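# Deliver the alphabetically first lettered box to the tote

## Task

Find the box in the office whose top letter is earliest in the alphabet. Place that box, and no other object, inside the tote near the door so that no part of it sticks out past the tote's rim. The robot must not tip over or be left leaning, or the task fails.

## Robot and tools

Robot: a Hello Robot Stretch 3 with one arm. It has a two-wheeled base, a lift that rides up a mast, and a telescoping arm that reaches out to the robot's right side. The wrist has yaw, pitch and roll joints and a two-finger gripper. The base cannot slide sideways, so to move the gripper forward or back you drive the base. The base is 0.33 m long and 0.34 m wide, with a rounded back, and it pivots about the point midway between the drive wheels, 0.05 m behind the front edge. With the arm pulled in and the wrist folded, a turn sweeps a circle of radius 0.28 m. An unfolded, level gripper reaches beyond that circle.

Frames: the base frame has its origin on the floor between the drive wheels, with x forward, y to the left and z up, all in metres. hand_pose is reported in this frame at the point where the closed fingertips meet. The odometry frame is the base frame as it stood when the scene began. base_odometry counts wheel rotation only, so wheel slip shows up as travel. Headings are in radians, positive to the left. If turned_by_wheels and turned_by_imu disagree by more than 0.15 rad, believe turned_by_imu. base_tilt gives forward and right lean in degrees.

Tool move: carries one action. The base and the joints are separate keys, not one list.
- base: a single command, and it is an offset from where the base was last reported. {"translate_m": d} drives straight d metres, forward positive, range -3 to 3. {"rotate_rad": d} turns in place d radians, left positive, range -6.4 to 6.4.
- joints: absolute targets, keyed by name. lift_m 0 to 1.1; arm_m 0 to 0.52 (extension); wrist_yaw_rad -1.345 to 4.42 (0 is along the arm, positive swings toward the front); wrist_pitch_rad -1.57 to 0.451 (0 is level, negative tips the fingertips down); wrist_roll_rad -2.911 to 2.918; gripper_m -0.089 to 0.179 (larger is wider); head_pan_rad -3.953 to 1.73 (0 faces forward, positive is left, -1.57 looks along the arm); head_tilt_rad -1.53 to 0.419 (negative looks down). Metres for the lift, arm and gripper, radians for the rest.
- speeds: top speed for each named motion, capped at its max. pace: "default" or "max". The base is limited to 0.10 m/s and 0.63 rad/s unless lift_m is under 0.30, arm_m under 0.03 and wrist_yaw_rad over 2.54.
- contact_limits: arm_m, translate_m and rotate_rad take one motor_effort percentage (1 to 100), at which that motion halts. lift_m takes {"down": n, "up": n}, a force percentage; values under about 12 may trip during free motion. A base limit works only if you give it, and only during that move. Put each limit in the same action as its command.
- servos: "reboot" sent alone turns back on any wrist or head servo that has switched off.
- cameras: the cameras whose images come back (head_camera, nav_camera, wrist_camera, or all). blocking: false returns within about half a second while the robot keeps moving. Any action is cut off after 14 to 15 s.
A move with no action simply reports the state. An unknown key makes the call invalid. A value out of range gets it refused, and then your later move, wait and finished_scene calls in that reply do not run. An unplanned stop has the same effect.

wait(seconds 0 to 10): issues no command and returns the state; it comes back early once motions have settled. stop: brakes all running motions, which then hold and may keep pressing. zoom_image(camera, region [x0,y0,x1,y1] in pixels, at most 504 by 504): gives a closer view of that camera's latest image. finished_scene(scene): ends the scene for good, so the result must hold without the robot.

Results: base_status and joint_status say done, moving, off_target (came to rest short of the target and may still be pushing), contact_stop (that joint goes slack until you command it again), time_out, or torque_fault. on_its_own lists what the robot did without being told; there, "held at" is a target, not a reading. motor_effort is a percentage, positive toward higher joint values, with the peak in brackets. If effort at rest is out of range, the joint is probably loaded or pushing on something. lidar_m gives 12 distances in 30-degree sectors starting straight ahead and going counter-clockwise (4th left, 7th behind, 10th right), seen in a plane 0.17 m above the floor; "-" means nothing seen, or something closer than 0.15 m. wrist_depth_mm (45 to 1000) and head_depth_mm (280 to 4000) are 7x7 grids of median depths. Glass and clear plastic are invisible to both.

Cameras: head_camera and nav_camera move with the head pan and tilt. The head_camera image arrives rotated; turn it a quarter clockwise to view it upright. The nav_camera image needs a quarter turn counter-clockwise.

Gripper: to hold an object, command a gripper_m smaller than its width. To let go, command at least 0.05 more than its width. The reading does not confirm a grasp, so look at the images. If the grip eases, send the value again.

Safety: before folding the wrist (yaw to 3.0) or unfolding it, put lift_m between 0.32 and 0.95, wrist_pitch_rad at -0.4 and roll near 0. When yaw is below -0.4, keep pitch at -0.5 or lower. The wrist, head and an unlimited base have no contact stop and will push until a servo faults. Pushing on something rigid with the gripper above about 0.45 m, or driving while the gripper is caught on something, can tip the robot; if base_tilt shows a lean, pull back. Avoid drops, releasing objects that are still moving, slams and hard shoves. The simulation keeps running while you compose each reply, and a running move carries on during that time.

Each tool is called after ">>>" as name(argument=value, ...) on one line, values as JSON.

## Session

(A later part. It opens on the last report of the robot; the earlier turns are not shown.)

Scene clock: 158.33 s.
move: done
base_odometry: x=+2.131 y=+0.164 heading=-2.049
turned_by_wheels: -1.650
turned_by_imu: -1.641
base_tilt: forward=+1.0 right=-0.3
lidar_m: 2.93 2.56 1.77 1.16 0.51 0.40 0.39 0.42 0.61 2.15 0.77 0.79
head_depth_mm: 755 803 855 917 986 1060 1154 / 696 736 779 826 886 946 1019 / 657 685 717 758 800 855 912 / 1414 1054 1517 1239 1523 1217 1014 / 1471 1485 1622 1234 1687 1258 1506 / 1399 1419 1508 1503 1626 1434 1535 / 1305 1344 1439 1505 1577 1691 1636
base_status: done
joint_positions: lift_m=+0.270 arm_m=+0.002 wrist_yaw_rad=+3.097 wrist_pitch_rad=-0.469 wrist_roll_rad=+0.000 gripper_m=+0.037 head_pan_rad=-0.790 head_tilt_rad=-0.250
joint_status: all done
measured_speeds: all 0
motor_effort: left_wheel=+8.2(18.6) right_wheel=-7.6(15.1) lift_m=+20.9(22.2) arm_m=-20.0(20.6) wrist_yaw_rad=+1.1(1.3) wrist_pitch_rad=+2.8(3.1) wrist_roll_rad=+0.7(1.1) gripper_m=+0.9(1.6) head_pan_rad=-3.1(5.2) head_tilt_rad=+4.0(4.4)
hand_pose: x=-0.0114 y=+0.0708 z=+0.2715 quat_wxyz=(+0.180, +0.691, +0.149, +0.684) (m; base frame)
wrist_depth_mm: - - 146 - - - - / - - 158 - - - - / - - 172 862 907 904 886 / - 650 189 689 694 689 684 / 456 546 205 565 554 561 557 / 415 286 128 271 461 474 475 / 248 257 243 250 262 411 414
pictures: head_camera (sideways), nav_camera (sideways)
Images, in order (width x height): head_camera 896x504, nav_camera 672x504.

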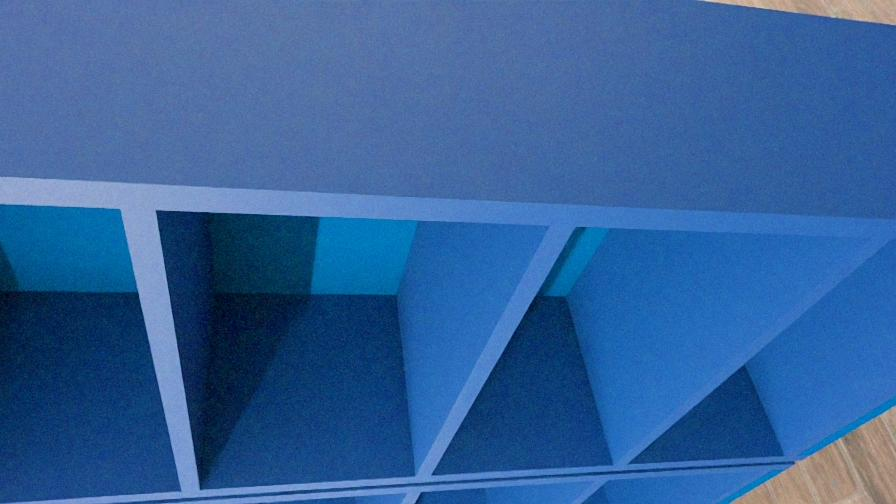

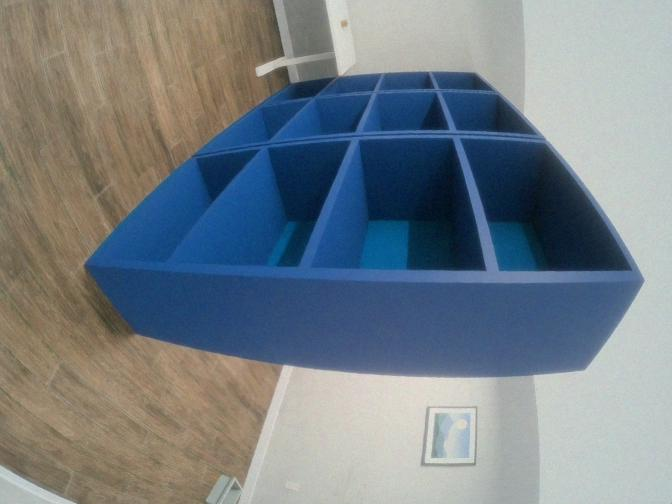

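>>> move(base={"translate_m": 1.5}, joints={"head_pan_rad": 0.0, "head_tilt_rad": -0.4}, pace="max", cameras=["nav_camera", "head_camera"])

>>> move(joints={"head_pan_rad": 1.2, "head_tilt_rad": -0.4}, pace="max", cameras=["nav_camera", "head_camera"])

>>> move(joints={"head_pan_rad": -1.4, "head_tilt_rad": -0.3}, pace="max", cameras=["nav_camera", "head_camera"])

Scene clock: 172.00 s.
move: done
base_odometry: x=+1.441 y=-1.168 heading=-2.049
turned_by_wheels: +0.000
turned_by_imu: -0.001
base_tilt: forward=+0.9 right=-0.4
lidar_m: 1.88 1.67 1.55 1.93 2.06 1.91 1.87 1.08 1.11 0.63 1.16 1.10
head_depth_mm: 1562 1685 1798 1473 1600 1706 1455 / 1585 1688 1803 1431 2078 1763 1439 / 1628 1706 1839 1476 2136 1764 1435 / 1643 1753 1894 1453 2160 1772 1430 / 1662 1773 1909 1449 2187 1749 1436 / 1677 1787 1913 1456 2214 1744 1425 / 1696 1832 1946 1437 2203 1755 1415
base_status: done
joint_positions: lift_m=+0.270 arm_m=+0.002 wrist_yaw_rad=+3.097 wrist_pitch_rad=-0.469 wrist_roll_rad=+0.000 gripper_m=+0.037 head_pan_rad=+0.000 head_tilt_rad=-0.400
joint_status: all done
measured_speeds: all 0
motor_effort: left_wheel=+10.6(19.4) right_wheel=-1.9(8.7) lift_m=+27.8(30.8) arm_m=-14.4(18.4) wrist_yaw_rad=+1.2(1.4) wrist_pitch_rad=+2.9(3.1) wrist_roll_rad=+0.6(1.2) gripper_m=-0.5(1.5) head_pan_rad=-3.1(5.2) head_tilt_rad=-1.3(3.7)
hand_pose: x=-0.0114 y=+0.0708 z=+0.2715 quat_wxyz=(+0.180, +0.691, +0.149, +0.684) (m; base frame)
wrist_depth_mm: - - 146 - - - - / - - 159 - - - - / 893 859 172 883 892 903 868 / 687 674 190 684 693 698 694 / 562 569 204 573 569 558 562 / 474 289 128 270 459 474 469 / 248 255 242 251 261 411 409
pictures: head_camera (sideways), nav_camera (sideways)
Images, in order (width x height): head_camera 896x504, nav_camera 672x504.

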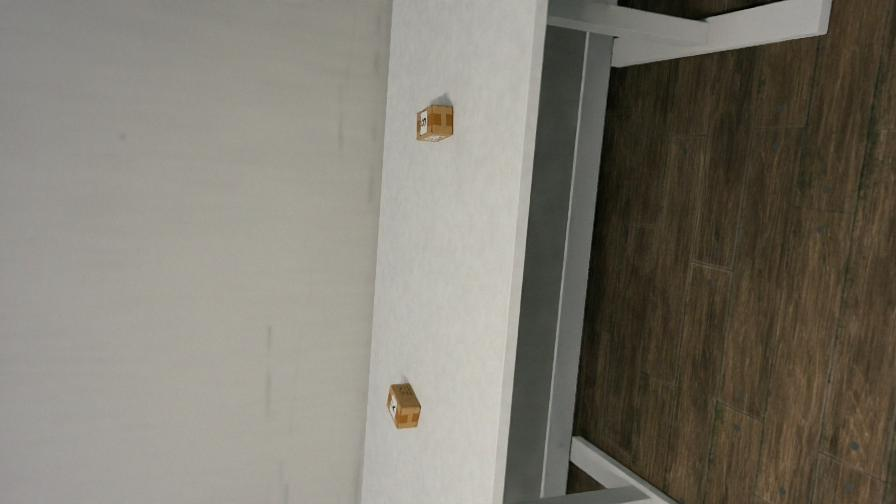

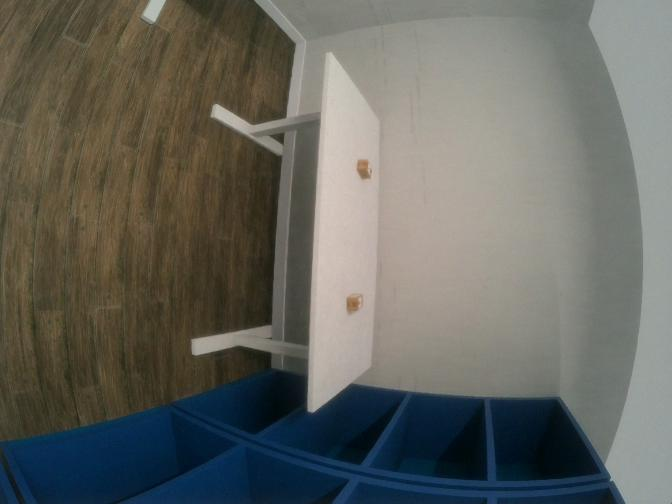

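Scene clock: 172.97 s.
move: done
base_odometry: x=+1.441 y=-1.168 heading=-2.049
turned_by_wheels: +0.000
turned_by_imu: +0.000
base_tilt: forward=+1.1 right=-0.2
lidar_m: 1.88 1.67 1.55 1.94 2.07 1.90 1.87 1.08 1.11 0.63 1.16 1.10
head_depth_mm: 1799 1920 2073 2276 2314 1787 1442 / 1758 1881 1562 2208 2275 1763 1444 / 1740 1843 1546 2088 2104 1746 1441 / 1685 1817 1538 2116 2226 1778 1433 / 1675 1775 1515 2059 2176 1758 1435 / 1644 1748 1518 2025 2128 1746 1418 / 1613 1709 1499 1970 2108 1766 1436
base_status: not commanded
joint_positions: lift_m=+0.270 arm_m=+0.002 wrist_yaw_rad=+3.097 wrist_pitch_rad=-0.469 wrist_roll_rad=+0.000 gripper_m=+0.037 head_pan_rad=+1.223 head_tilt_rad=-0.400
joint_status: all done
measured_speeds: all 0
motor_effort: left_wheel=+10.9(11.0) right_wheel=-1.8(2.3) lift_m=+26.0(28.2) arm_m=-14.2(14.7) wrist_yaw_rad=+0.8(1.4) wrist_pitch_rad=+2.5(3.0) wrist_roll_rad=+0.8(1.2) gripper_m=-0.2(1.2) head_pan_rad=+1.6(4.8) head_tilt_rad=-2.1(5.9)
hand_pose: x=-0.0114 y=+0.0708 z=+0.2715 quat_wxyz=(+0.180, +0.691, +0.149, +0.684) (m; base frame)
wrist_depth_mm: - - 146 - - - - / - - 159 - - - - / 888 828 173 891 870 872 884 / 699 692 190 687 688 688 689 / 563 555 205 558 572 565 561 / 477 293 128 270 457 476 476 / 247 255 243 247 261 409 412
pictures: head_camera (sideways), nav_camera (sideways)
Images, in order (width x height): head_camera 896x504, nav_camera 672x504.

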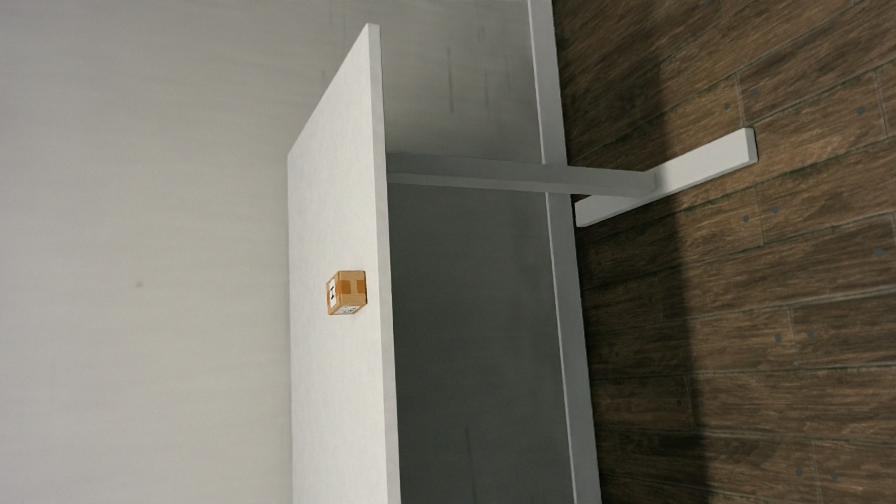

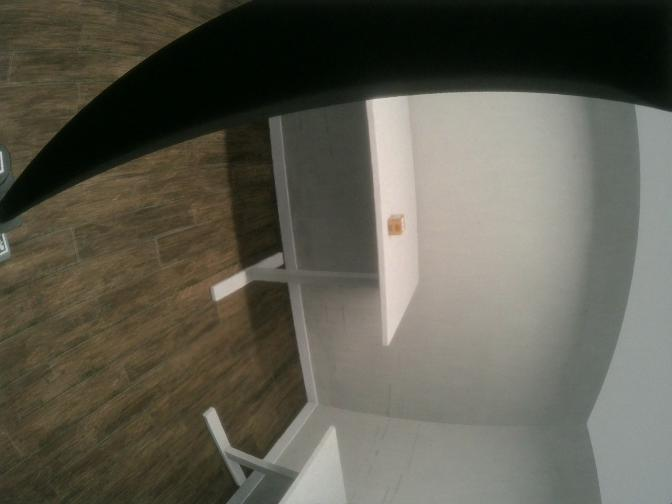

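Scene clock: 174.20 s.
move: done
base_odometry: x=+1.441 y=-1.168 heading=-2.049
turned_by_wheels: +0.000
turned_by_imu: +0.000
base_tilt: forward=+1.0 right=-0.1
lidar_m: 1.88 1.67 1.55 1.94 2.06 1.91 1.87 1.08 1.11 0.63 1.16 1.10
head_depth_mm: 522 539 563 597 632 1105 913 / 521 550 581 618 655 693 739 / 632 988 1041 1034 735 1129 909 / 642 1017 1076 1028 777 1174 936 / 651 1051 1107 1019 769 1162 927 / 664 1073 1139 1011 1288 1162 924 / 678 1105 1175 1002 1332 1158 950
base_status: not commanded
joint_positions: lift_m=+0.270 arm_m=+0.002 wrist_yaw_rad=+3.097 wrist_pitch_rad=-0.469 wrist_roll_rad=+0.000 gripper_m=+0.037 head_pan_rad=-1.447 head_tilt_rad=-0.303
joint_status: all done
measured_speeds: all 0
motor_effort: left_wheel=+10.6(11.0) right_wheel=-1.8(2.5) lift_m=+23.8(26.1) arm_m=-13.1(14.3) wrist_yaw_rad=+1.0(1.3) wrist_pitch_rad=+2.6(3.1) wrist_roll_rad=+0.8(1.1) gripper_m=-0.1(1.3) head_pan_rad=+2.1(5.3) head_tilt_rad=+4.0(6.8)
hand_pose: x=-0.0114 y=+0.0708 z=+0.2715 quat_wxyz=(+0.180, +0.691, +0.149, +0.684) (m; base frame)
wrist_depth_mm: - - 146 - - - - / - - 159 - - - - / 894 840 173 889 901 868 892 / 693 677 191 679 683 686 679 / 556 558 207 557 560 561 556 / 476 288 128 270 462 478 474 / 247 257 242 250 263 415 412
pictures: head_camera (sideways), nav_camera (sideways)
Images, in order (width x height): head_camera 896x504, nav_camera 672x504.

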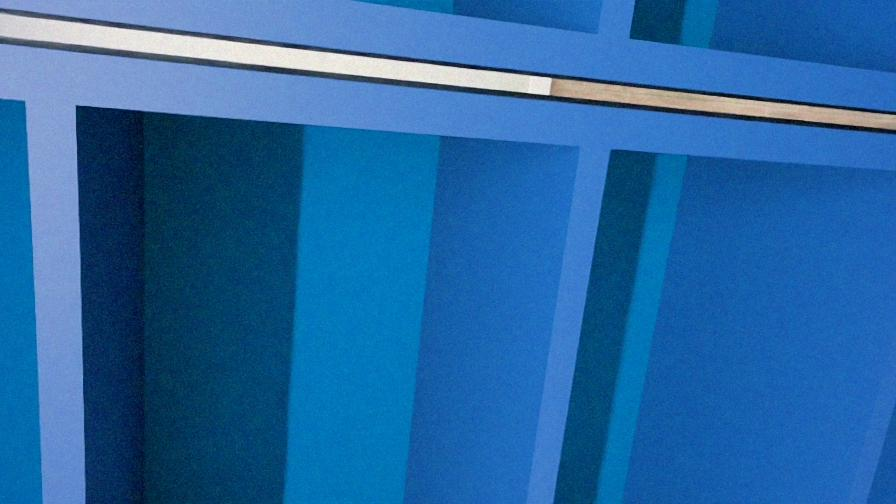

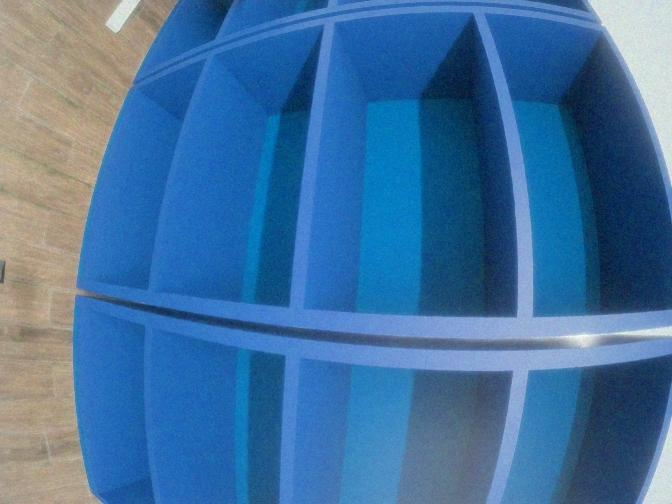

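>>> move(joints={"head_pan_rad": 0.0, "head_tilt_rad": -0.4}, pace="max", cameras=["head_camera"])

>>> zoom_image(camera="head_camera", region=[405, 95, 465, 155])

>>> zoom_image(camera="head_camera", region=[375, 375, 435, 435])

>>> move(joints={"head_pan_rad": 1.2, "head_tilt_rad": -0.4}, pace="max", cameras=["head_camera"])

>>> zoom_image(camera="head_camera", region=[315, 260, 375, 320])

>>> move(joints={"head_pan_rad": 1.65, "head_tilt_rad": -0.4}, pace="max", cameras=["head_camera"])

Scene clock: 180.03 s.
move: done
base_odometry: x=+1.441 y=-1.168 heading=-2.049
turned_by_wheels: +0.000
turned_by_imu: +0.001
base_tilt: forward=+1.0 right=-0.1
lidar_m: 1.89 1.67 1.56 1.94 2.07 1.90 1.87 1.08 1.11 0.63 1.16 1.10
head_depth_mm: 1565 1662 1770 1504 2018 1703 1453 / 1586 1697 1827 1448 2084 1771 1460 / 1620 1722 1843 1478 2132 1779 1450 / 1638 1765 1875 1476 2153 1784 1439 / 1682 1777 1936 1459 2167 1768 1440 / 1694 1813 1945 1469 2202 1757 1438 / 1734 1851 1981 1455 2010 1757 1425
base_status: not commanded
joint_positions: lift_m=+0.270 arm_m=+0.002 wrist_yaw_rad=+3.097 wrist_pitch_rad=-0.469 wrist_roll_rad=+0.000 gripper_m=+0.037 head_pan_rad=+0.033 head_tilt_rad=-0.396
joint_status: all done
measured_speeds: all 0
motor_effort: left_wheel=+10.5(10.9) right_wheel=-1.7(2.4) lift_m=+20.6(21.0) arm_m=-11.0(11.6) wrist_yaw_rad=+0.8(1.2) wrist_pitch_rad=+2.6(3.0) wrist_roll_rad=+0.9(1.0) gripper_m=-0.1(0.9) head_pan_rad=-0.1(5.1) head_tilt_rad=-1.9(5.7)
hand_pose: x=-0.0114 y=+0.0708 z=+0.2715 quat_wxyz=(+0.180, +0.691, +0.149, +0.684) (m; base frame)
wrist_depth_mm: - - 146 - - - - / - - 158 - - - - / 902 842 173 884 899 895 896 / 689 698 190 684 688 689 681 / 557 553 205 559 550 569 551 / 469 291 127 270 461 473 472 / 249 255 241 249 262 414 411
pictures: head_camera (sideways)
Images, in order (width x height): head_camera 896x504.

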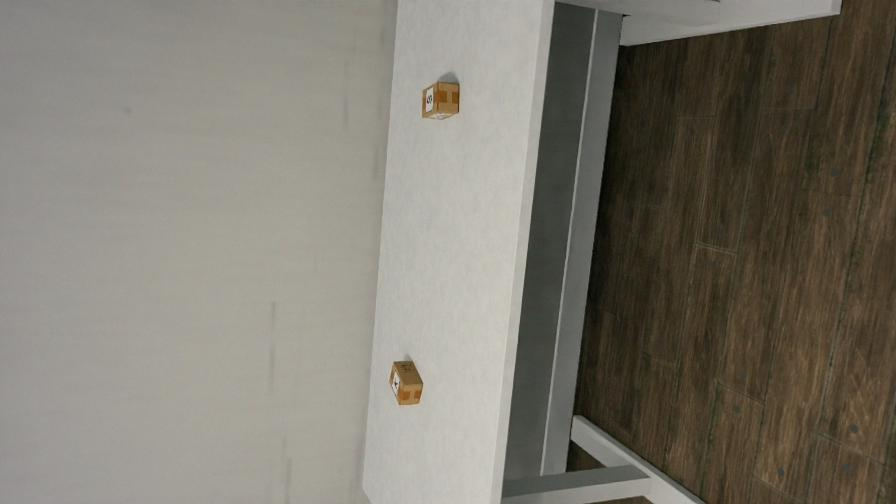

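Scaled by 8.400 from the camera's 896x504 image, which has a finer 1280x720 frame.

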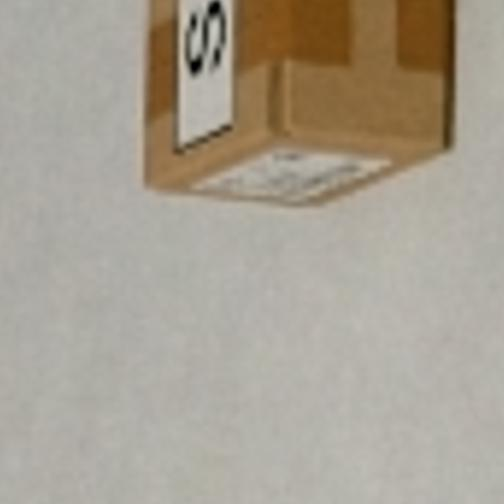

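Scaled by 8.400 from the camera's 896x504 image, which has a finer 1280x720 frame.

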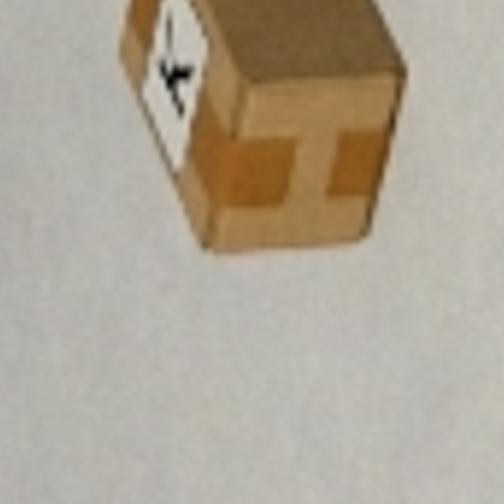

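Scene clock: 180.97 s.
move: done
base_odometry: x=+1.441 y=-1.168 heading=-2.049
turned_by_wheels: +0.000
turned_by_imu: +0.000
base_tilt: forward=+0.8 right=-0.2
lidar_m: 1.89 1.68 1.56 1.94 2.06 1.90 1.87 1.08 1.11 0.63 1.16 1.10
head_depth_mm: 1762 1913 2014 2230 2329 1793 1459 / 1745 1865 1566 2190 2304 1791 1462 / 1710 1846 1567 2080 2068 1769 1432 / 1678 1816 1553 2107 2203 1761 1440 / 1663 1756 1533 2067 2167 1754 1437 / 1625 1744 1532 2004 2137 1748 1442 / 1621 1720 1510 1985 2120 1745 1437
base_status: not commanded
joint_positions: lift_m=+0.270 arm_m=+0.002 wrist_yaw_rad=+3.097 wrist_pitch_rad=-0.469 wrist_roll_rad=+0.000 gripper_m=+0.037 head_pan_rad=+1.243 head_tilt_rad=-0.398
joint_status: all done
measured_speeds: all 0
motor_effort: left_wheel=+10.8(10.9) right_wheel=-1.8(2.4) lift_m=+21.0(21.2) arm_m=-10.5(11.3) wrist_yaw_rad=+0.6(1.1) wrist_pitch_rad=+2.7(3.2) wrist_roll_rad=+0.9(1.0) gripper_m=-0.9(0.9) head_pan_rad=-2.3(4.9) head_tilt_rad=-1.3(4.7)
hand_pose: x=-0.0114 y=+0.0708 z=+0.2715 quat_wxyz=(+0.180, +0.691, +0.149, +0.684) (m; base frame)
wrist_depth_mm: - - 146 - - - - / - - 158 - - - - / 873 849 172 880 895 879 898 / 683 672 190 695 681 686 687 / 560 569 205 565 557 568 562 / 472 290 128 270 460 474 480 / 249 255 242 251 260 412 411
pictures: head_camera (sideways)
Images, in order (width x height): head_camera 896x504.

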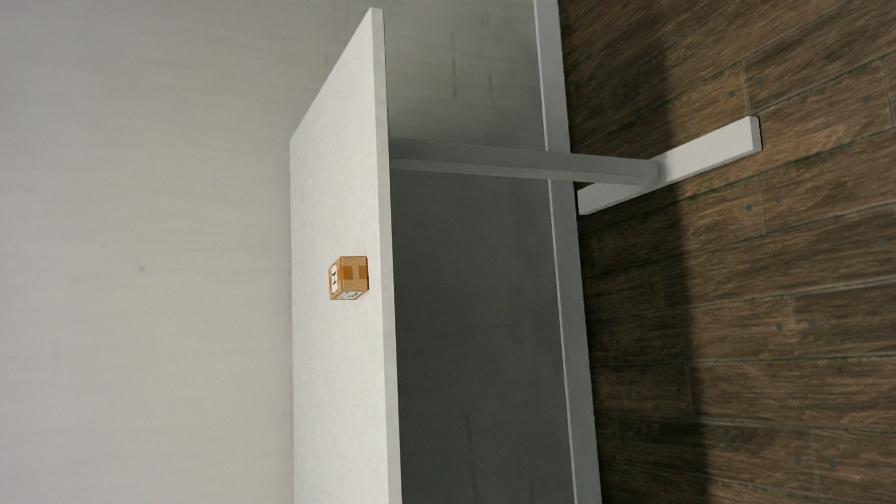

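Scaled by 8.400 from the camera's 896x504 image, which has a finer 1280x720 frame.

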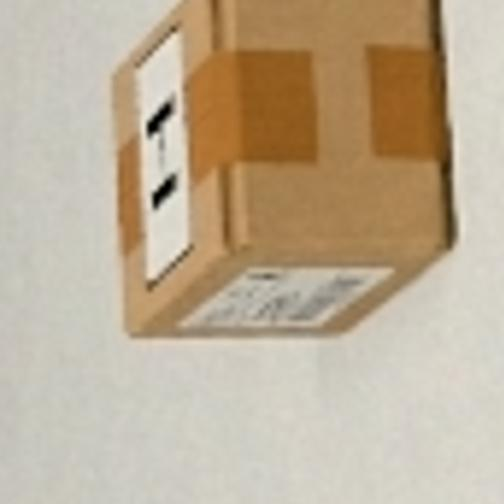

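Scene clock: 181.70 s.
move: done
base_odometry: x=+1.441 y=-1.168 heading=-2.049
turned_by_wheels: +0.000
turned_by_imu: +0.000
base_tilt: forward=+0.9 right=-0.2
lidar_m: 1.89 1.67 1.55 1.94 2.06 1.91 1.87 1.08 1.10 0.63 1.15 1.11
head_depth_mm: 1627 1703 1589 1946 2067 1787 1446 / 1617 1745 1572 1991 2112 1777 1449 / 1694 1801 1562 2062 2197 1776 1439 / 1720 1849 1543 2124 2244 1775 1432 / 1765 1881 1393 2185 2271 1768 1439 / 1821 1940 1663 2199 2088 1781 1434 / 1877 1976 2057 2334 - - -
base_status: not commanded
joint_positions: lift_m=+0.270 arm_m=+0.002 wrist_yaw_rad=+3.097 wrist_pitch_rad=-0.469 wrist_roll_rad=+0.000 gripper_m=+0.037 head_pan_rad=+1.684 head_tilt_rad=-0.399
joint_status: all done
measured_speeds: all 0
motor_effort: left_wheel=+10.7(10.9) right_wheel=-2.5(2.6) lift_m=+20.7(21.1) arm_m=-10.0(10.8) wrist_yaw_rad=+0.7(1.1) wrist_pitch_rad=+2.7(2.9) wrist_roll_rad=+1.0(1.0) gripper_m=-0.2(1.4) head_pan_rad=-1.4(4.1) head_tilt_rad=-2.9(4.7)
hand_pose: x=-0.0114 y=+0.0708 z=+0.2715 quat_wxyz=(+0.180, +0.691, +0.149, +0.684) (m; base frame)
wrist_depth_mm: - - 146 - - - - / - - 158 - - - - / 890 822 173 892 866 885 900 / 687 690 190 694 692 689 681 / 564 559 205 554 556 565 554 / 472 287 127 268 462 473 473 / 247 256 242 249 261 407 408
pictures: head_camera (sideways)
Images, in order (width x height): head_camera 896x504.

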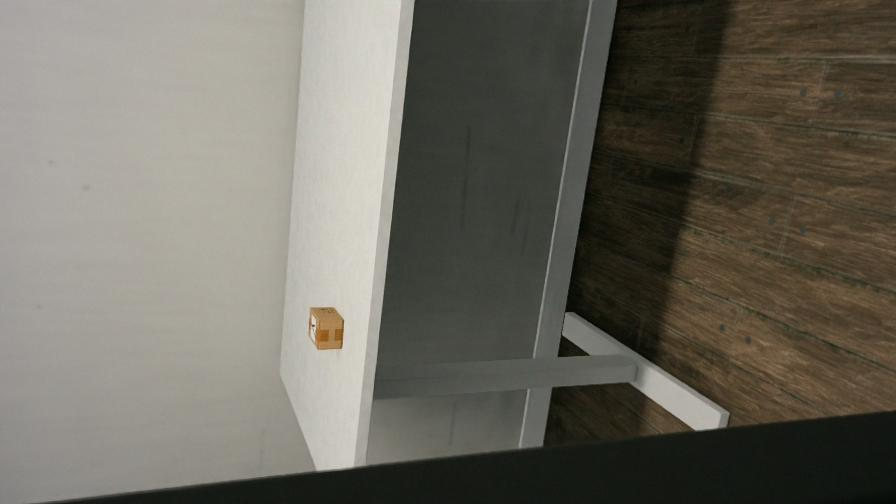

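>>> zoom_image(camera="head_camera", region=[304, 305, 348, 355])

>>> move(joints={"head_pan_rad": 0.25, "head_tilt_rad": -0.4}, pace="max", cameras=["head_camera"])

>>> zoom_image(camera="head_camera", region=[390, 220, 450, 280])

Scaled by 10.080 from the camera's 896x504 image, which has a finer 1280x720 frame.

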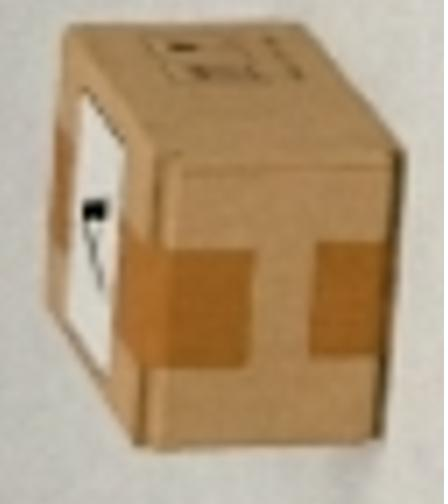

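Scene clock: 185.90 s.
move: done
base_odometry: x=+1.441 y=-1.168 heading=-2.049
turned_by_wheels: +0.000
turned_by_imu: +0.001
base_tilt: forward=+1.0 right=-0.2
lidar_m: 1.89 1.68 1.55 1.94 2.06 1.91 1.87 1.08 1.11 0.63 1.16 1.10
head_depth_mm: 1565 1657 1777 1492 2026 1785 1445 / 1617 1713 1834 1471 2101 1767 1440 / 1681 1780 1899 1461 2174 1770 1439 / 1744 1843 1944 1445 2203 1761 1444 / 1812 1902 2043 1541 2256 1757 1437 / 1874 2002 2139 1636 2099 1762 1429 / 1959 2062 2255 2375 2269 1754 1437
base_status: not commanded
joint_positions: lift_m=+0.270 arm_m=+0.002 wrist_yaw_rad=+3.097 wrist_pitch_rad=-0.469 wrist_roll_rad=+0.000 gripper_m=+0.037 head_pan_rad=+0.216 head_tilt_rad=-0.400
joint_status: all done
measured_speeds: all 0
motor_effort: left_wheel=+10.6(11.0) right_wheel=-1.9(2.3) lift_m=+21.3(21.3) arm_m=-7.7(8.4) wrist_yaw_rad=+0.8(1.4) wrist_pitch_rad=+2.5(3.1) wrist_roll_rad=+0.9(1.0) gripper_m=+0.2(1.0) head_pan_rad=-0.5(4.7) head_tilt_rad=-1.2(5.5)
hand_pose: x=-0.0114 y=+0.0708 z=+0.2715 quat_wxyz=(+0.180, +0.691, +0.149, +0.684) (m; base frame)
wrist_depth_mm: - - 146 - - - - / - - 158 - - - - / 879 830 172 875 870 891 902 / 676 699 191 686 685 681 682 / 560 558 205 566 561 558 563 / 476 290 128 272 463 475 472 / 249 255 244 249 261 412 413
pictures: head_camera (sideways)
Images, in order (width x height): head_camera 896x504.

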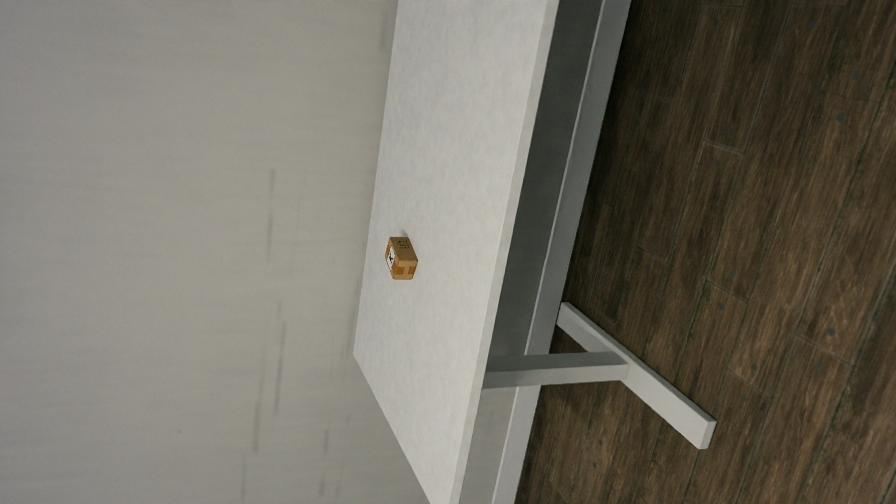

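Scaled by 8.400 from the camera's 896x504 image, which has a finer 1280x720 frame.

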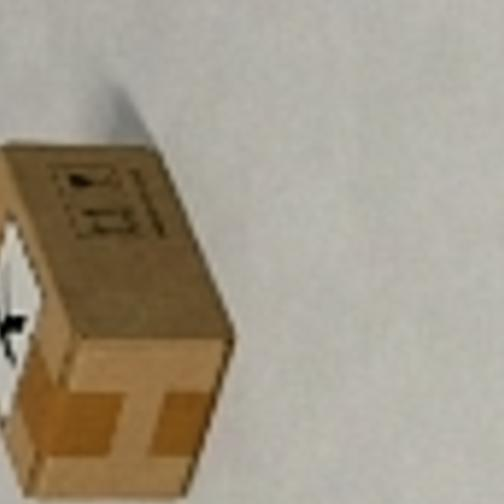

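>>> move(base={"translate_m": 0.5}, pace="max", cameras=[])

>>> move(base={"rotate_rad": 1.53}, joints={"head_pan_rad": -1.57, "head_tilt_rad": -0.5}, pace="max", cameras=["nav_camera", "head_camera"])

Scene clock: 197.93 s.
move: done
base_odometry: x=+1.212 y=-1.612 heading=-2.048
turned_by_wheels: +0.000
turned_by_imu: +0.001
base_tilt: forward=+0.8 right=-0.3
lidar_m: 1.39 1.24 1.93 1.43 2.02 2.40 2.37 1.48 0.80 1.13 0.79 1.01
head_depth_mm: 1153 1221 1297 1358 1029 798 1374 / 1184 1262 1349 1390 1034 794 1398 / 1234 1311 1399 1467 1025 816 1442 / 1277 1369 1469 1456 1020 842 1442 / 1334 1423 1542 1454 1022 875 1433 / 1385 1507 1617 1442 1013 1597 1432 / 1463 1568 1699 1437 1015 1539 1433
base_status: done
joint_positions: lift_m=+0.270 arm_m=+0.002 wrist_yaw_rad=+3.097 wrist_pitch_rad=-0.469 wrist_roll_rad=+0.000 gripper_m=+0.037 head_pan_rad=+0.250 head_tilt_rad=-0.400
joint_status: not commanded
measured_speeds: all 0
motor_effort: left_wheel=+9.1(17.2) right_wheel=-2.4(15.3) lift_m=+23.0(23.0) arm_m=-4.1(6.2) wrist_yaw_rad=+0.8(1.3) wrist_pitch_rad=+2.4(3.2) wrist_roll_rad=+0.7(1.0) gripper_m=+0.5(1.4) head_pan_rad=+2.3(4.3) head_tilt_rad=-1.9(2.3)
hand_pose: x=-0.0114 y=+0.0708 z=+0.2715 quat_wxyz=(+0.180, +0.691, +0.149, +0.684) (m; base frame)
wrist_depth_mm: - - 146 - - - - / - - 159 - - - - / 882 822 173 873 878 896 818 / 686 703 189 694 686 688 678 / 562 561 206 565 555 559 555 / 476 289 127 269 460 478 475 / 250 255 242 249 262 415 408
pictures: none
No camera images: "cameras" was empty.

Scene clock: 200.00 s.
move: done
base_odometry: x=+1.212 y=-1.612 heading=-0.519
turned_by_wheels: +1.530
turned_by_imu: +1.524
base_tilt: forward=+1.0 right=+0.0
lidar_m: 1.43 1.87 2.44 2.36 1.56 0.80 1.13 0.79 1.02 1.39 1.25 1.95
head_depth_mm: 1166 1257 1366 1195 900 1306 1342 / 1174 1274 1382 1196 895 1524 1340 / 1174 1280 1399 1188 894 1507 1349 / 1186 1281 1403 1181 893 1510 1336 / 1193 1294 1420 1178 888 1505 1339 / 1203 1298 1442 1172 890 1562 1327 / 1215 1318 1431 1178 882 1541 1331
base_status: done
joint_positions: lift_m=+0.270 arm_m=+0.002 wrist_yaw_rad=+3.097 wrist_pitch_rad=-0.469 wrist_roll_rad=+0.000 gripper_m=+0.037 head_pan_rad=-1.587 head_tilt_rad=-0.500
joint_status: all done
measured_speeds: translate_m=+0.000 rotate_rad=+0.000 lift_m=+0.000 arm_m=+0.000 wrist_yaw_rad=+0.000 wrist_pitch_rad=+0.000 wrist_roll_rad=+0.000 head_pan_rad=+0.024 head_tilt_rad=+0.000
motor_effort: left_wheel=-7.5(18.1) right_wheel=+8.7(17.2) lift_m=+24.2(24.3) arm_m=-18.5(18.5) wrist_yaw_rad=+0.5(1.2) wrist_pitch_rad=+2.7(3.1) wrist_roll_rad=+0.8(1.1) gripper_m=-0.2(1.2) head_pan_rad=+3.6(5.6) head_tilt_rad=-2.1(5.2)
hand_pose: x=-0.0114 y=+0.0708 z=+0.2715 quat_wxyz=(+0.180, +0.691, +0.149, +0.684) (m; base frame)
wrist_depth_mm: - - 146 - - - - / - - 158 - - - - / 800 894 173 876 882 877 871 / 689 684 190 672 684 680 689 / 555 555 204 559 558 571 562 / 473 288 127 271 459 475 476 / 249 256 242 247 261 412 414
pictures: head_camera (sideways), nav_camera (sideways)
Images, in order (width x height): head_camera 896x504, nav_camera 672x504.

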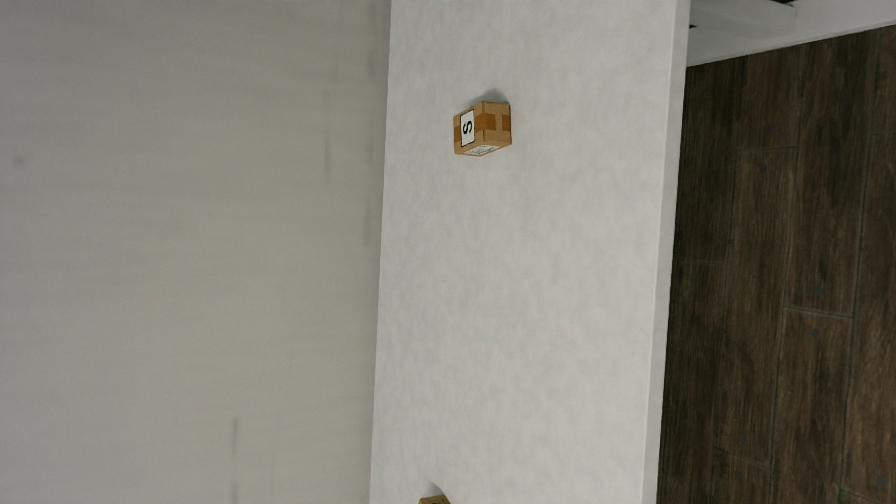

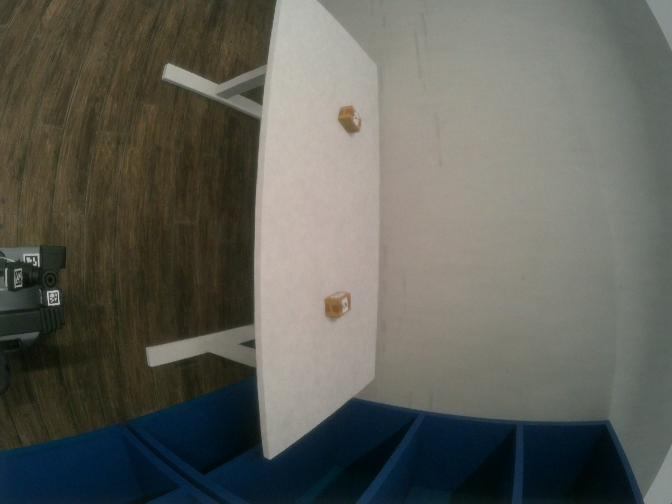

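>>> move(joints={"head_pan_rad": -1.0, "head_tilt_rad": -0.45}, pace="max", cameras=["head_camera"])

Scene clock: 202.83 s.
move: done
base_odometry: x=+1.212 y=-1.612 heading=-0.519
turned_by_wheels: +0.000
turned_by_imu: +0.000
base_tilt: forward=+0.9 right=-0.5
lidar_m: 1.43 1.86 2.43 2.36 1.55 0.80 1.13 0.79 1.02 1.40 1.25 1.95
head_depth_mm: 1261 1329 1411 1312 954 801 1389 / 1333 1415 1520 1235 947 1540 1388 / 1424 1517 1639 1300 948 1638 1379 / 1536 1641 1769 1288 988 1633 1376 / 1639 1767 1950 1292 1538 1626 1375 / 1786 1948 2118 1270 2018 1661 1384 / 1916 2015 2195 2306 2098 1654 1383
base_status: not commanded
joint_positions: lift_m=+0.270 arm_m=+0.002 wrist_yaw_rad=+3.097 wrist_pitch_rad=-0.469 wrist_roll_rad=+0.000 gripper_m=+0.037 head_pan_rad=-0.986 head_tilt_rad=-0.455
joint_status: all done
measured_speeds: all 0
motor_effort: left_wheel=-7.4(7.6) right_wheel=+8.8(9.4) lift_m=+26.0(26.2) arm_m=-20.5(20.6) wrist_yaw_rad=+1.2(1.3) wrist_pitch_rad=+2.5(3.1) wrist_roll_rad=+0.9(1.0) gripper_m=-1.2(1.2) head_pan_rad=+1.7(4.3) head_tilt_rad=+3.2(5.0)
hand_pose: x=-0.0114 y=+0.0708 z=+0.2715 quat_wxyz=(+0.180, +0.691, +0.149, +0.684) (m; base frame)
wrist_depth_mm: - - 147 - - - - / - - 158 - - - - / 820 855 172 878 890 878 869 / 693 683 190 689 695 694 697 / 558 564 206 560 564 557 565 / 481 288 128 272 459 474 478 / 249 256 243 250 263 416 411
pictures: head_camera (sideways)
Images, in order (width x height): head_camera 896x504.

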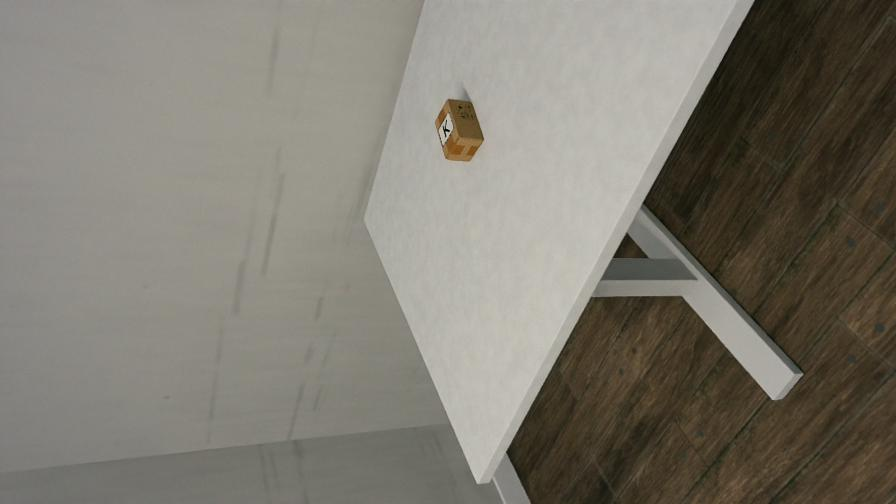

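>>> move(base={"translate_m": 0.45}, joints={"head_pan_rad": 0.0, "head_tilt_rad": -0.45}, pace="max", cameras=["nav_camera", "head_camera"])

>>> move(joints={"head_pan_rad": 0.6, "head_tilt_rad": -0.45}, pace="max", cameras=["nav_camera", "head_camera"])

Scene clock: 215.30 s.
move: done
base_odometry: x=+1.602 y=-1.835 heading=-0.519
turned_by_wheels: +0.000
turned_by_imu: +0.000
base_tilt: forward=+1.1 right=-0.1
lidar_m: 0.98 1.51 1.54 2.35 1.76 1.20 1.49 1.20 1.26 1.40 1.02 1.49
head_depth_mm: 1205 1283 1387 1455 1659 1685 1400 / 1206 1300 1277 797 1683 1678 1384 / 1215 1299 1262 792 1183 1540 1347 / 1227 1320 1258 788 1717 1680 1377 / 1240 1326 1241 787 1729 1677 1372 / 1252 1351 1248 785 1769 1664 1388 / 1257 1370 1238 744 1800 1660 1380
base_status: done
joint_positions: lift_m=+0.270 arm_m=+0.002 wrist_yaw_rad=+3.097 wrist_pitch_rad=-0.469 wrist_roll_rad=+0.000 gripper_m=+0.037 head_pan_rad=+0.005 head_tilt_rad=-0.449
joint_status: all done
measured_speeds: all 0
motor_effort: left_wheel=+6.9(13.3) right_wheel=+1.4(16.1) lift_m=+29.8(29.9) arm_m=-19.9(20.4) wrist_yaw_rad=+1.0(1.3) wrist_pitch_rad=+2.6(3.1) wrist_roll_rad=+0.8(1.1) gripper_m=-1.1(1.3) head_pan_rad=-2.1(4.6) head_tilt_rad=+2.8(6.6)
hand_pose: x=-0.0114 y=+0.0708 z=+0.2715 quat_wxyz=(+0.180, +0.691, +0.149, +0.684) (m; base frame)
wrist_depth_mm: - - 147 - - - - / - - 158 - - - - / 879 889 173 889 889 865 885 / 681 690 189 681 689 685 690 / 564 563 205 560 568 558 557 / 472 289 127 271 467 478 470 / 248 256 241 250 263 412 413
pictures: head_camera (sideways), nav_camera (sideways)
Images, in order (width x height): head_camera 896x504, nav_camera 672x504.

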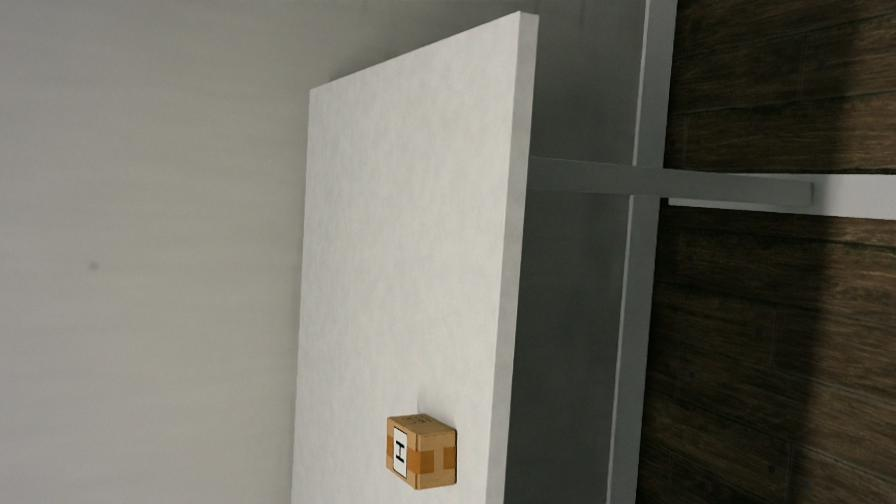

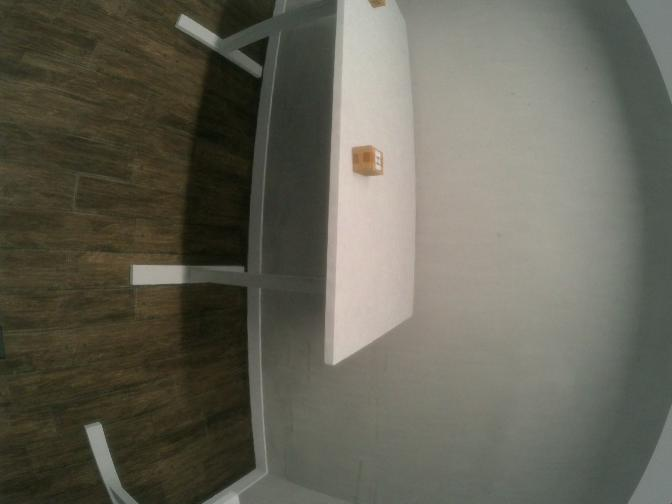

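Scene clock: 216.10 s.
move: done
base_odometry: x=+1.602 y=-1.835 heading=-0.519
turned_by_wheels: +0.000
turned_by_imu: +0.000
base_tilt: forward=+1.0 right=-0.2
lidar_m: 0.98 1.51 1.53 2.35 1.76 1.20 1.50 1.20 1.26 1.41 1.02 1.49
head_depth_mm: 1308 1376 1285 746 1692 1678 1402 / 1400 1479 1266 840 1838 1688 1393 / 1503 1602 1270 891 1990 1679 1379 / 1605 1737 1259 2029 2079 1693 1380 / 1732 1886 1252 2183 1950 1670 1381 / 1914 2098 1203 2493 2036 1674 1390 / 2105 2323 1483 2738 2128 1675 1378
base_status: not commanded
joint_positions: lift_m=+0.270 arm_m=+0.002 wrist_yaw_rad=+3.097 wrist_pitch_rad=-0.469 wrist_roll_rad=+0.000 gripper_m=+0.037 head_pan_rad=+0.610 head_tilt_rad=-0.449
joint_status: all done
measured_speeds: all 0
motor_effort: left_wheel=+6.9(7.1) right_wheel=+1.6(2.1) lift_m=+30.0(30.5) arm_m=-19.4(20.1) wrist_yaw_rad=+0.8(1.2) wrist_pitch_rad=+2.9(2.9) wrist_roll_rad=+0.8(1.0) gripper_m=+0.0(1.3) head_pan_rad=+1.7(4.3) head_tilt_rad=+2.7(3.2)
hand_pose: x=-0.0114 y=+0.0708 z=+0.2715 quat_wxyz=(+0.180, +0.691, +0.149, +0.684) (m; base frame)
wrist_depth_mm: - - 146 - - - - / - - 158 - - - - / 883 846 172 894 893 898 870 / 689 675 189 696 684 677 694 / 564 575 206 559 570 561 559 / 469 287 128 271 462 472 475 / 249 256 242 250 262 413 408
pictures: head_camera (sideways), nav_camera (sideways)
Images, in order (width x height): head_camera 896x504, nav_camera 672x504.

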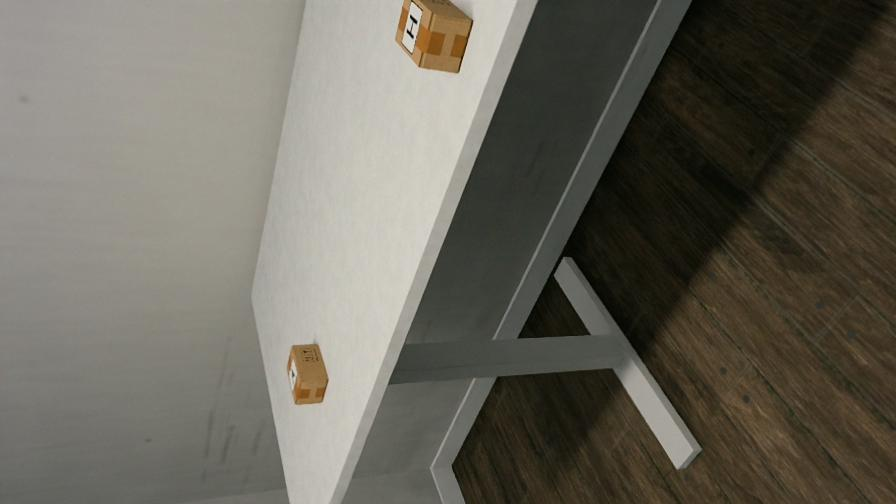

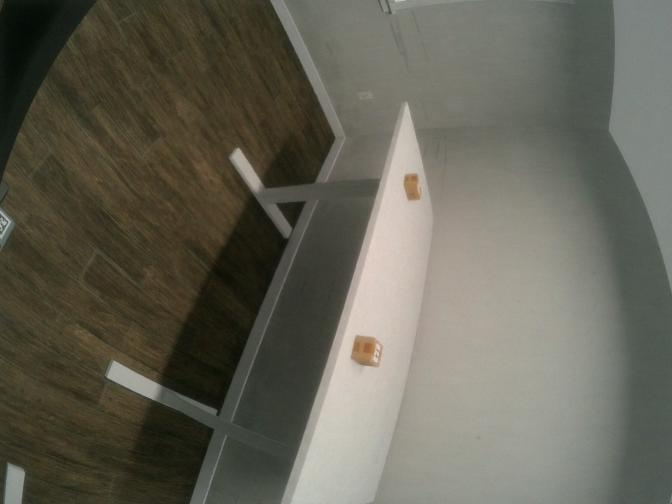

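>>> zoom_image(camera="head_camera", region=[282, 338, 332, 408])

Scaled by 7.200 from the camera's 896x504 image, which has a finer 1280x720 frame.

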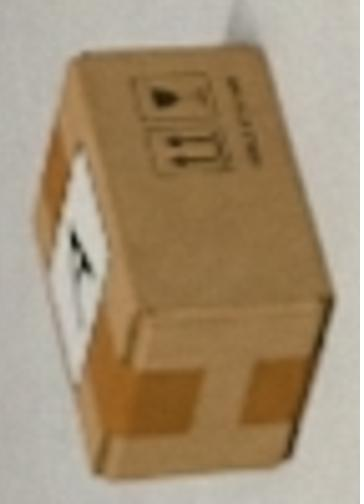

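>>> move(base={"translate_m": 0.4}, pace="max", cameras=[])

>>> move(base={"rotate_rad": 1.57}, joints={"head_pan_rad": -0.9, "head_tilt_rad": -0.45}, pace="max", cameras=["nav_camera", "head_camera"])

Scene clock: 229.37 s.
move: done
base_odometry: x=+1.950 y=-2.034 heading=-0.519
turned_by_wheels: +0.000
turned_by_imu: +0.000
base_tilt: forward=+0.8 right=-0.2
lidar_m: 0.58 1.10 1.30 2.34 2.45 1.57 1.58 1.55 1.46 0.96 1.45 1.08
head_depth_mm: 933 991 1050 800 581 457 376 / 989 1061 1108 802 578 455 376 / 1062 1139 1176 792 579 455 376 / 1143 1225 1260 791 493 453 404 / 1244 1338 1247 788 574 453 1339 / 1350 1462 1237 785 573 481 1383 / 1473 1634 1236 782 571 1557 1390
base_status: done
joint_positions: lift_m=+0.270 arm_m=+0.002 wrist_yaw_rad=+3.097 wrist_pitch_rad=-0.469 wrist_roll_rad=+0.000 gripper_m=+0.037 head_pan_rad=+0.600 head_tilt_rad=-0.449
joint_status: not commanded
measured_speeds: all 0
motor_effort: left_wheel=+6.5(15.2) right_wheel=+2.1(12.3) lift_m=+23.5(30.5) arm_m=-19.8(19.9) wrist_yaw_rad=+0.6(1.3) wrist_pitch_rad=+2.7(3.1) wrist_roll_rad=+0.9(1.1) gripper_m=+0.0(1.2) head_pan_rad=-2.5(4.1) head_tilt_rad=+1.1(2.4)
hand_pose: x=-0.0114 y=+0.0708 z=+0.2715 quat_wxyz=(+0.180, +0.691, +0.149, +0.684) (m; base frame)
wrist_depth_mm: - - 146 - - - - / - - 158 - - - - / 906 877 173 874 876 903 872 / 687 684 190 688 693 690 688 / 556 565 205 562 558 564 559 / 475 291 128 273 466 466 477 / 249 256 243 251 261 414 410
pictures: none
No camera images: "cameras" was empty.

Scene clock: 231.47 s.
move: done
base_odometry: x=+1.950 y=-2.034 heading=+1.051
turned_by_wheels: +1.570
turned_by_imu: +1.563
base_tilt: forward=+0.9 right=+0.0
lidar_m: 2.34 2.44 1.57 1.63 1.56 1.47 0.96 1.48 1.09 0.58 1.09 1.30
head_depth_mm: 956 1014 1066 798 582 457 377 / 1019 1082 1136 792 578 455 375 / 1102 1178 1202 794 517 453 385 / 1188 1276 1255 790 493 452 1296 / 1305 1407 1250 788 574 466 1384 / 1420 1556 1239 784 571 1529 1376 / 1580 1734 1227 783 593 1568 1371
base_status: done
joint_positions: lift_m=+0.270 arm_m=+0.002 wrist_yaw_rad=+3.097 wrist_pitch_rad=-0.469 wrist_roll_rad=+0.000 gripper_m=+0.037 head_pan_rad=-0.915 head_tilt_rad=-0.449
joint_status: all done
measured_speeds: translate_m=+0.000 rotate_rad=+0.000 lift_m=+0.000 arm_m=+0.000 wrist_yaw_rad=+0.000 wrist_pitch_rad=+0.000 wrist_roll_rad=+0.000 head_pan_rad=+0.024 head_tilt_rad=+0.000
motor_effort: left_wheel=-9.5(15.8) right_wheel=+9.3(16.9) lift_m=+21.6(23.2) arm_m=-19.9(20.9) wrist_yaw_rad=+0.6(1.3) wrist_pitch_rad=+2.7(3.1) wrist_roll_rad=+0.9(1.0) gripper_m=-0.3(1.3) head_pan_rad=+3.1(4.7) head_tilt_rad=+0.1(2.5)
hand_pose: x=-0.0114 y=+0.0708 z=+0.2715 quat_wxyz=(+0.180, +0.691, +0.149, +0.684) (m; base frame)
wrist_depth_mm: - - 146 - - - - / - - 158 - - - - / 886 833 173 893 871 870 881 / 679 678 189 687 691 677 686 / 561 563 204 565 564 566 565 / 472 291 127 271 463 472 477 / 248 256 243 250 262 412 410
pictures: head_camera (sideways), nav_camera (sideways)
Images, in order (width x height): head_camera 896x504, nav_camera 672x504.

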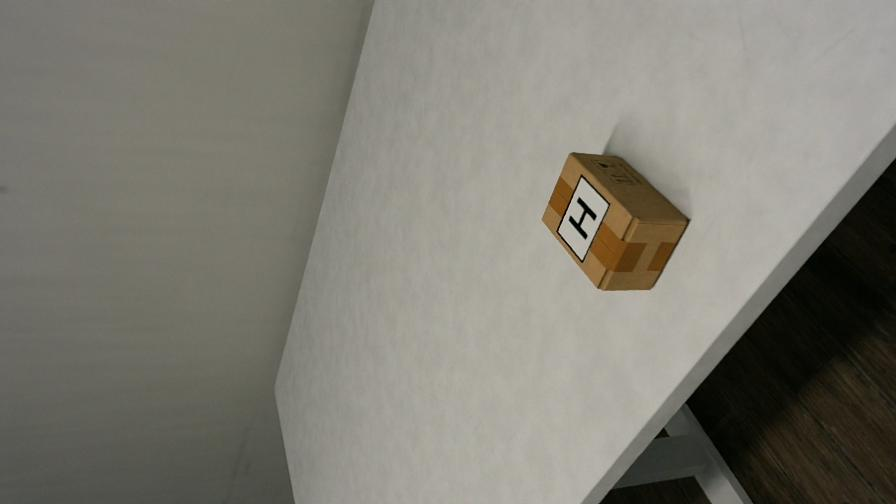

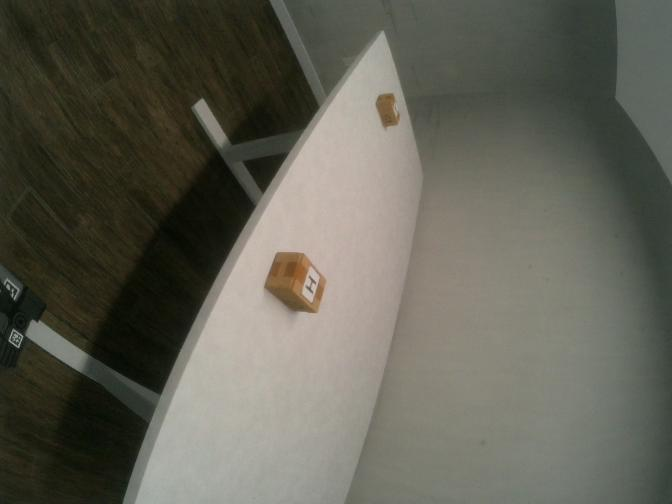

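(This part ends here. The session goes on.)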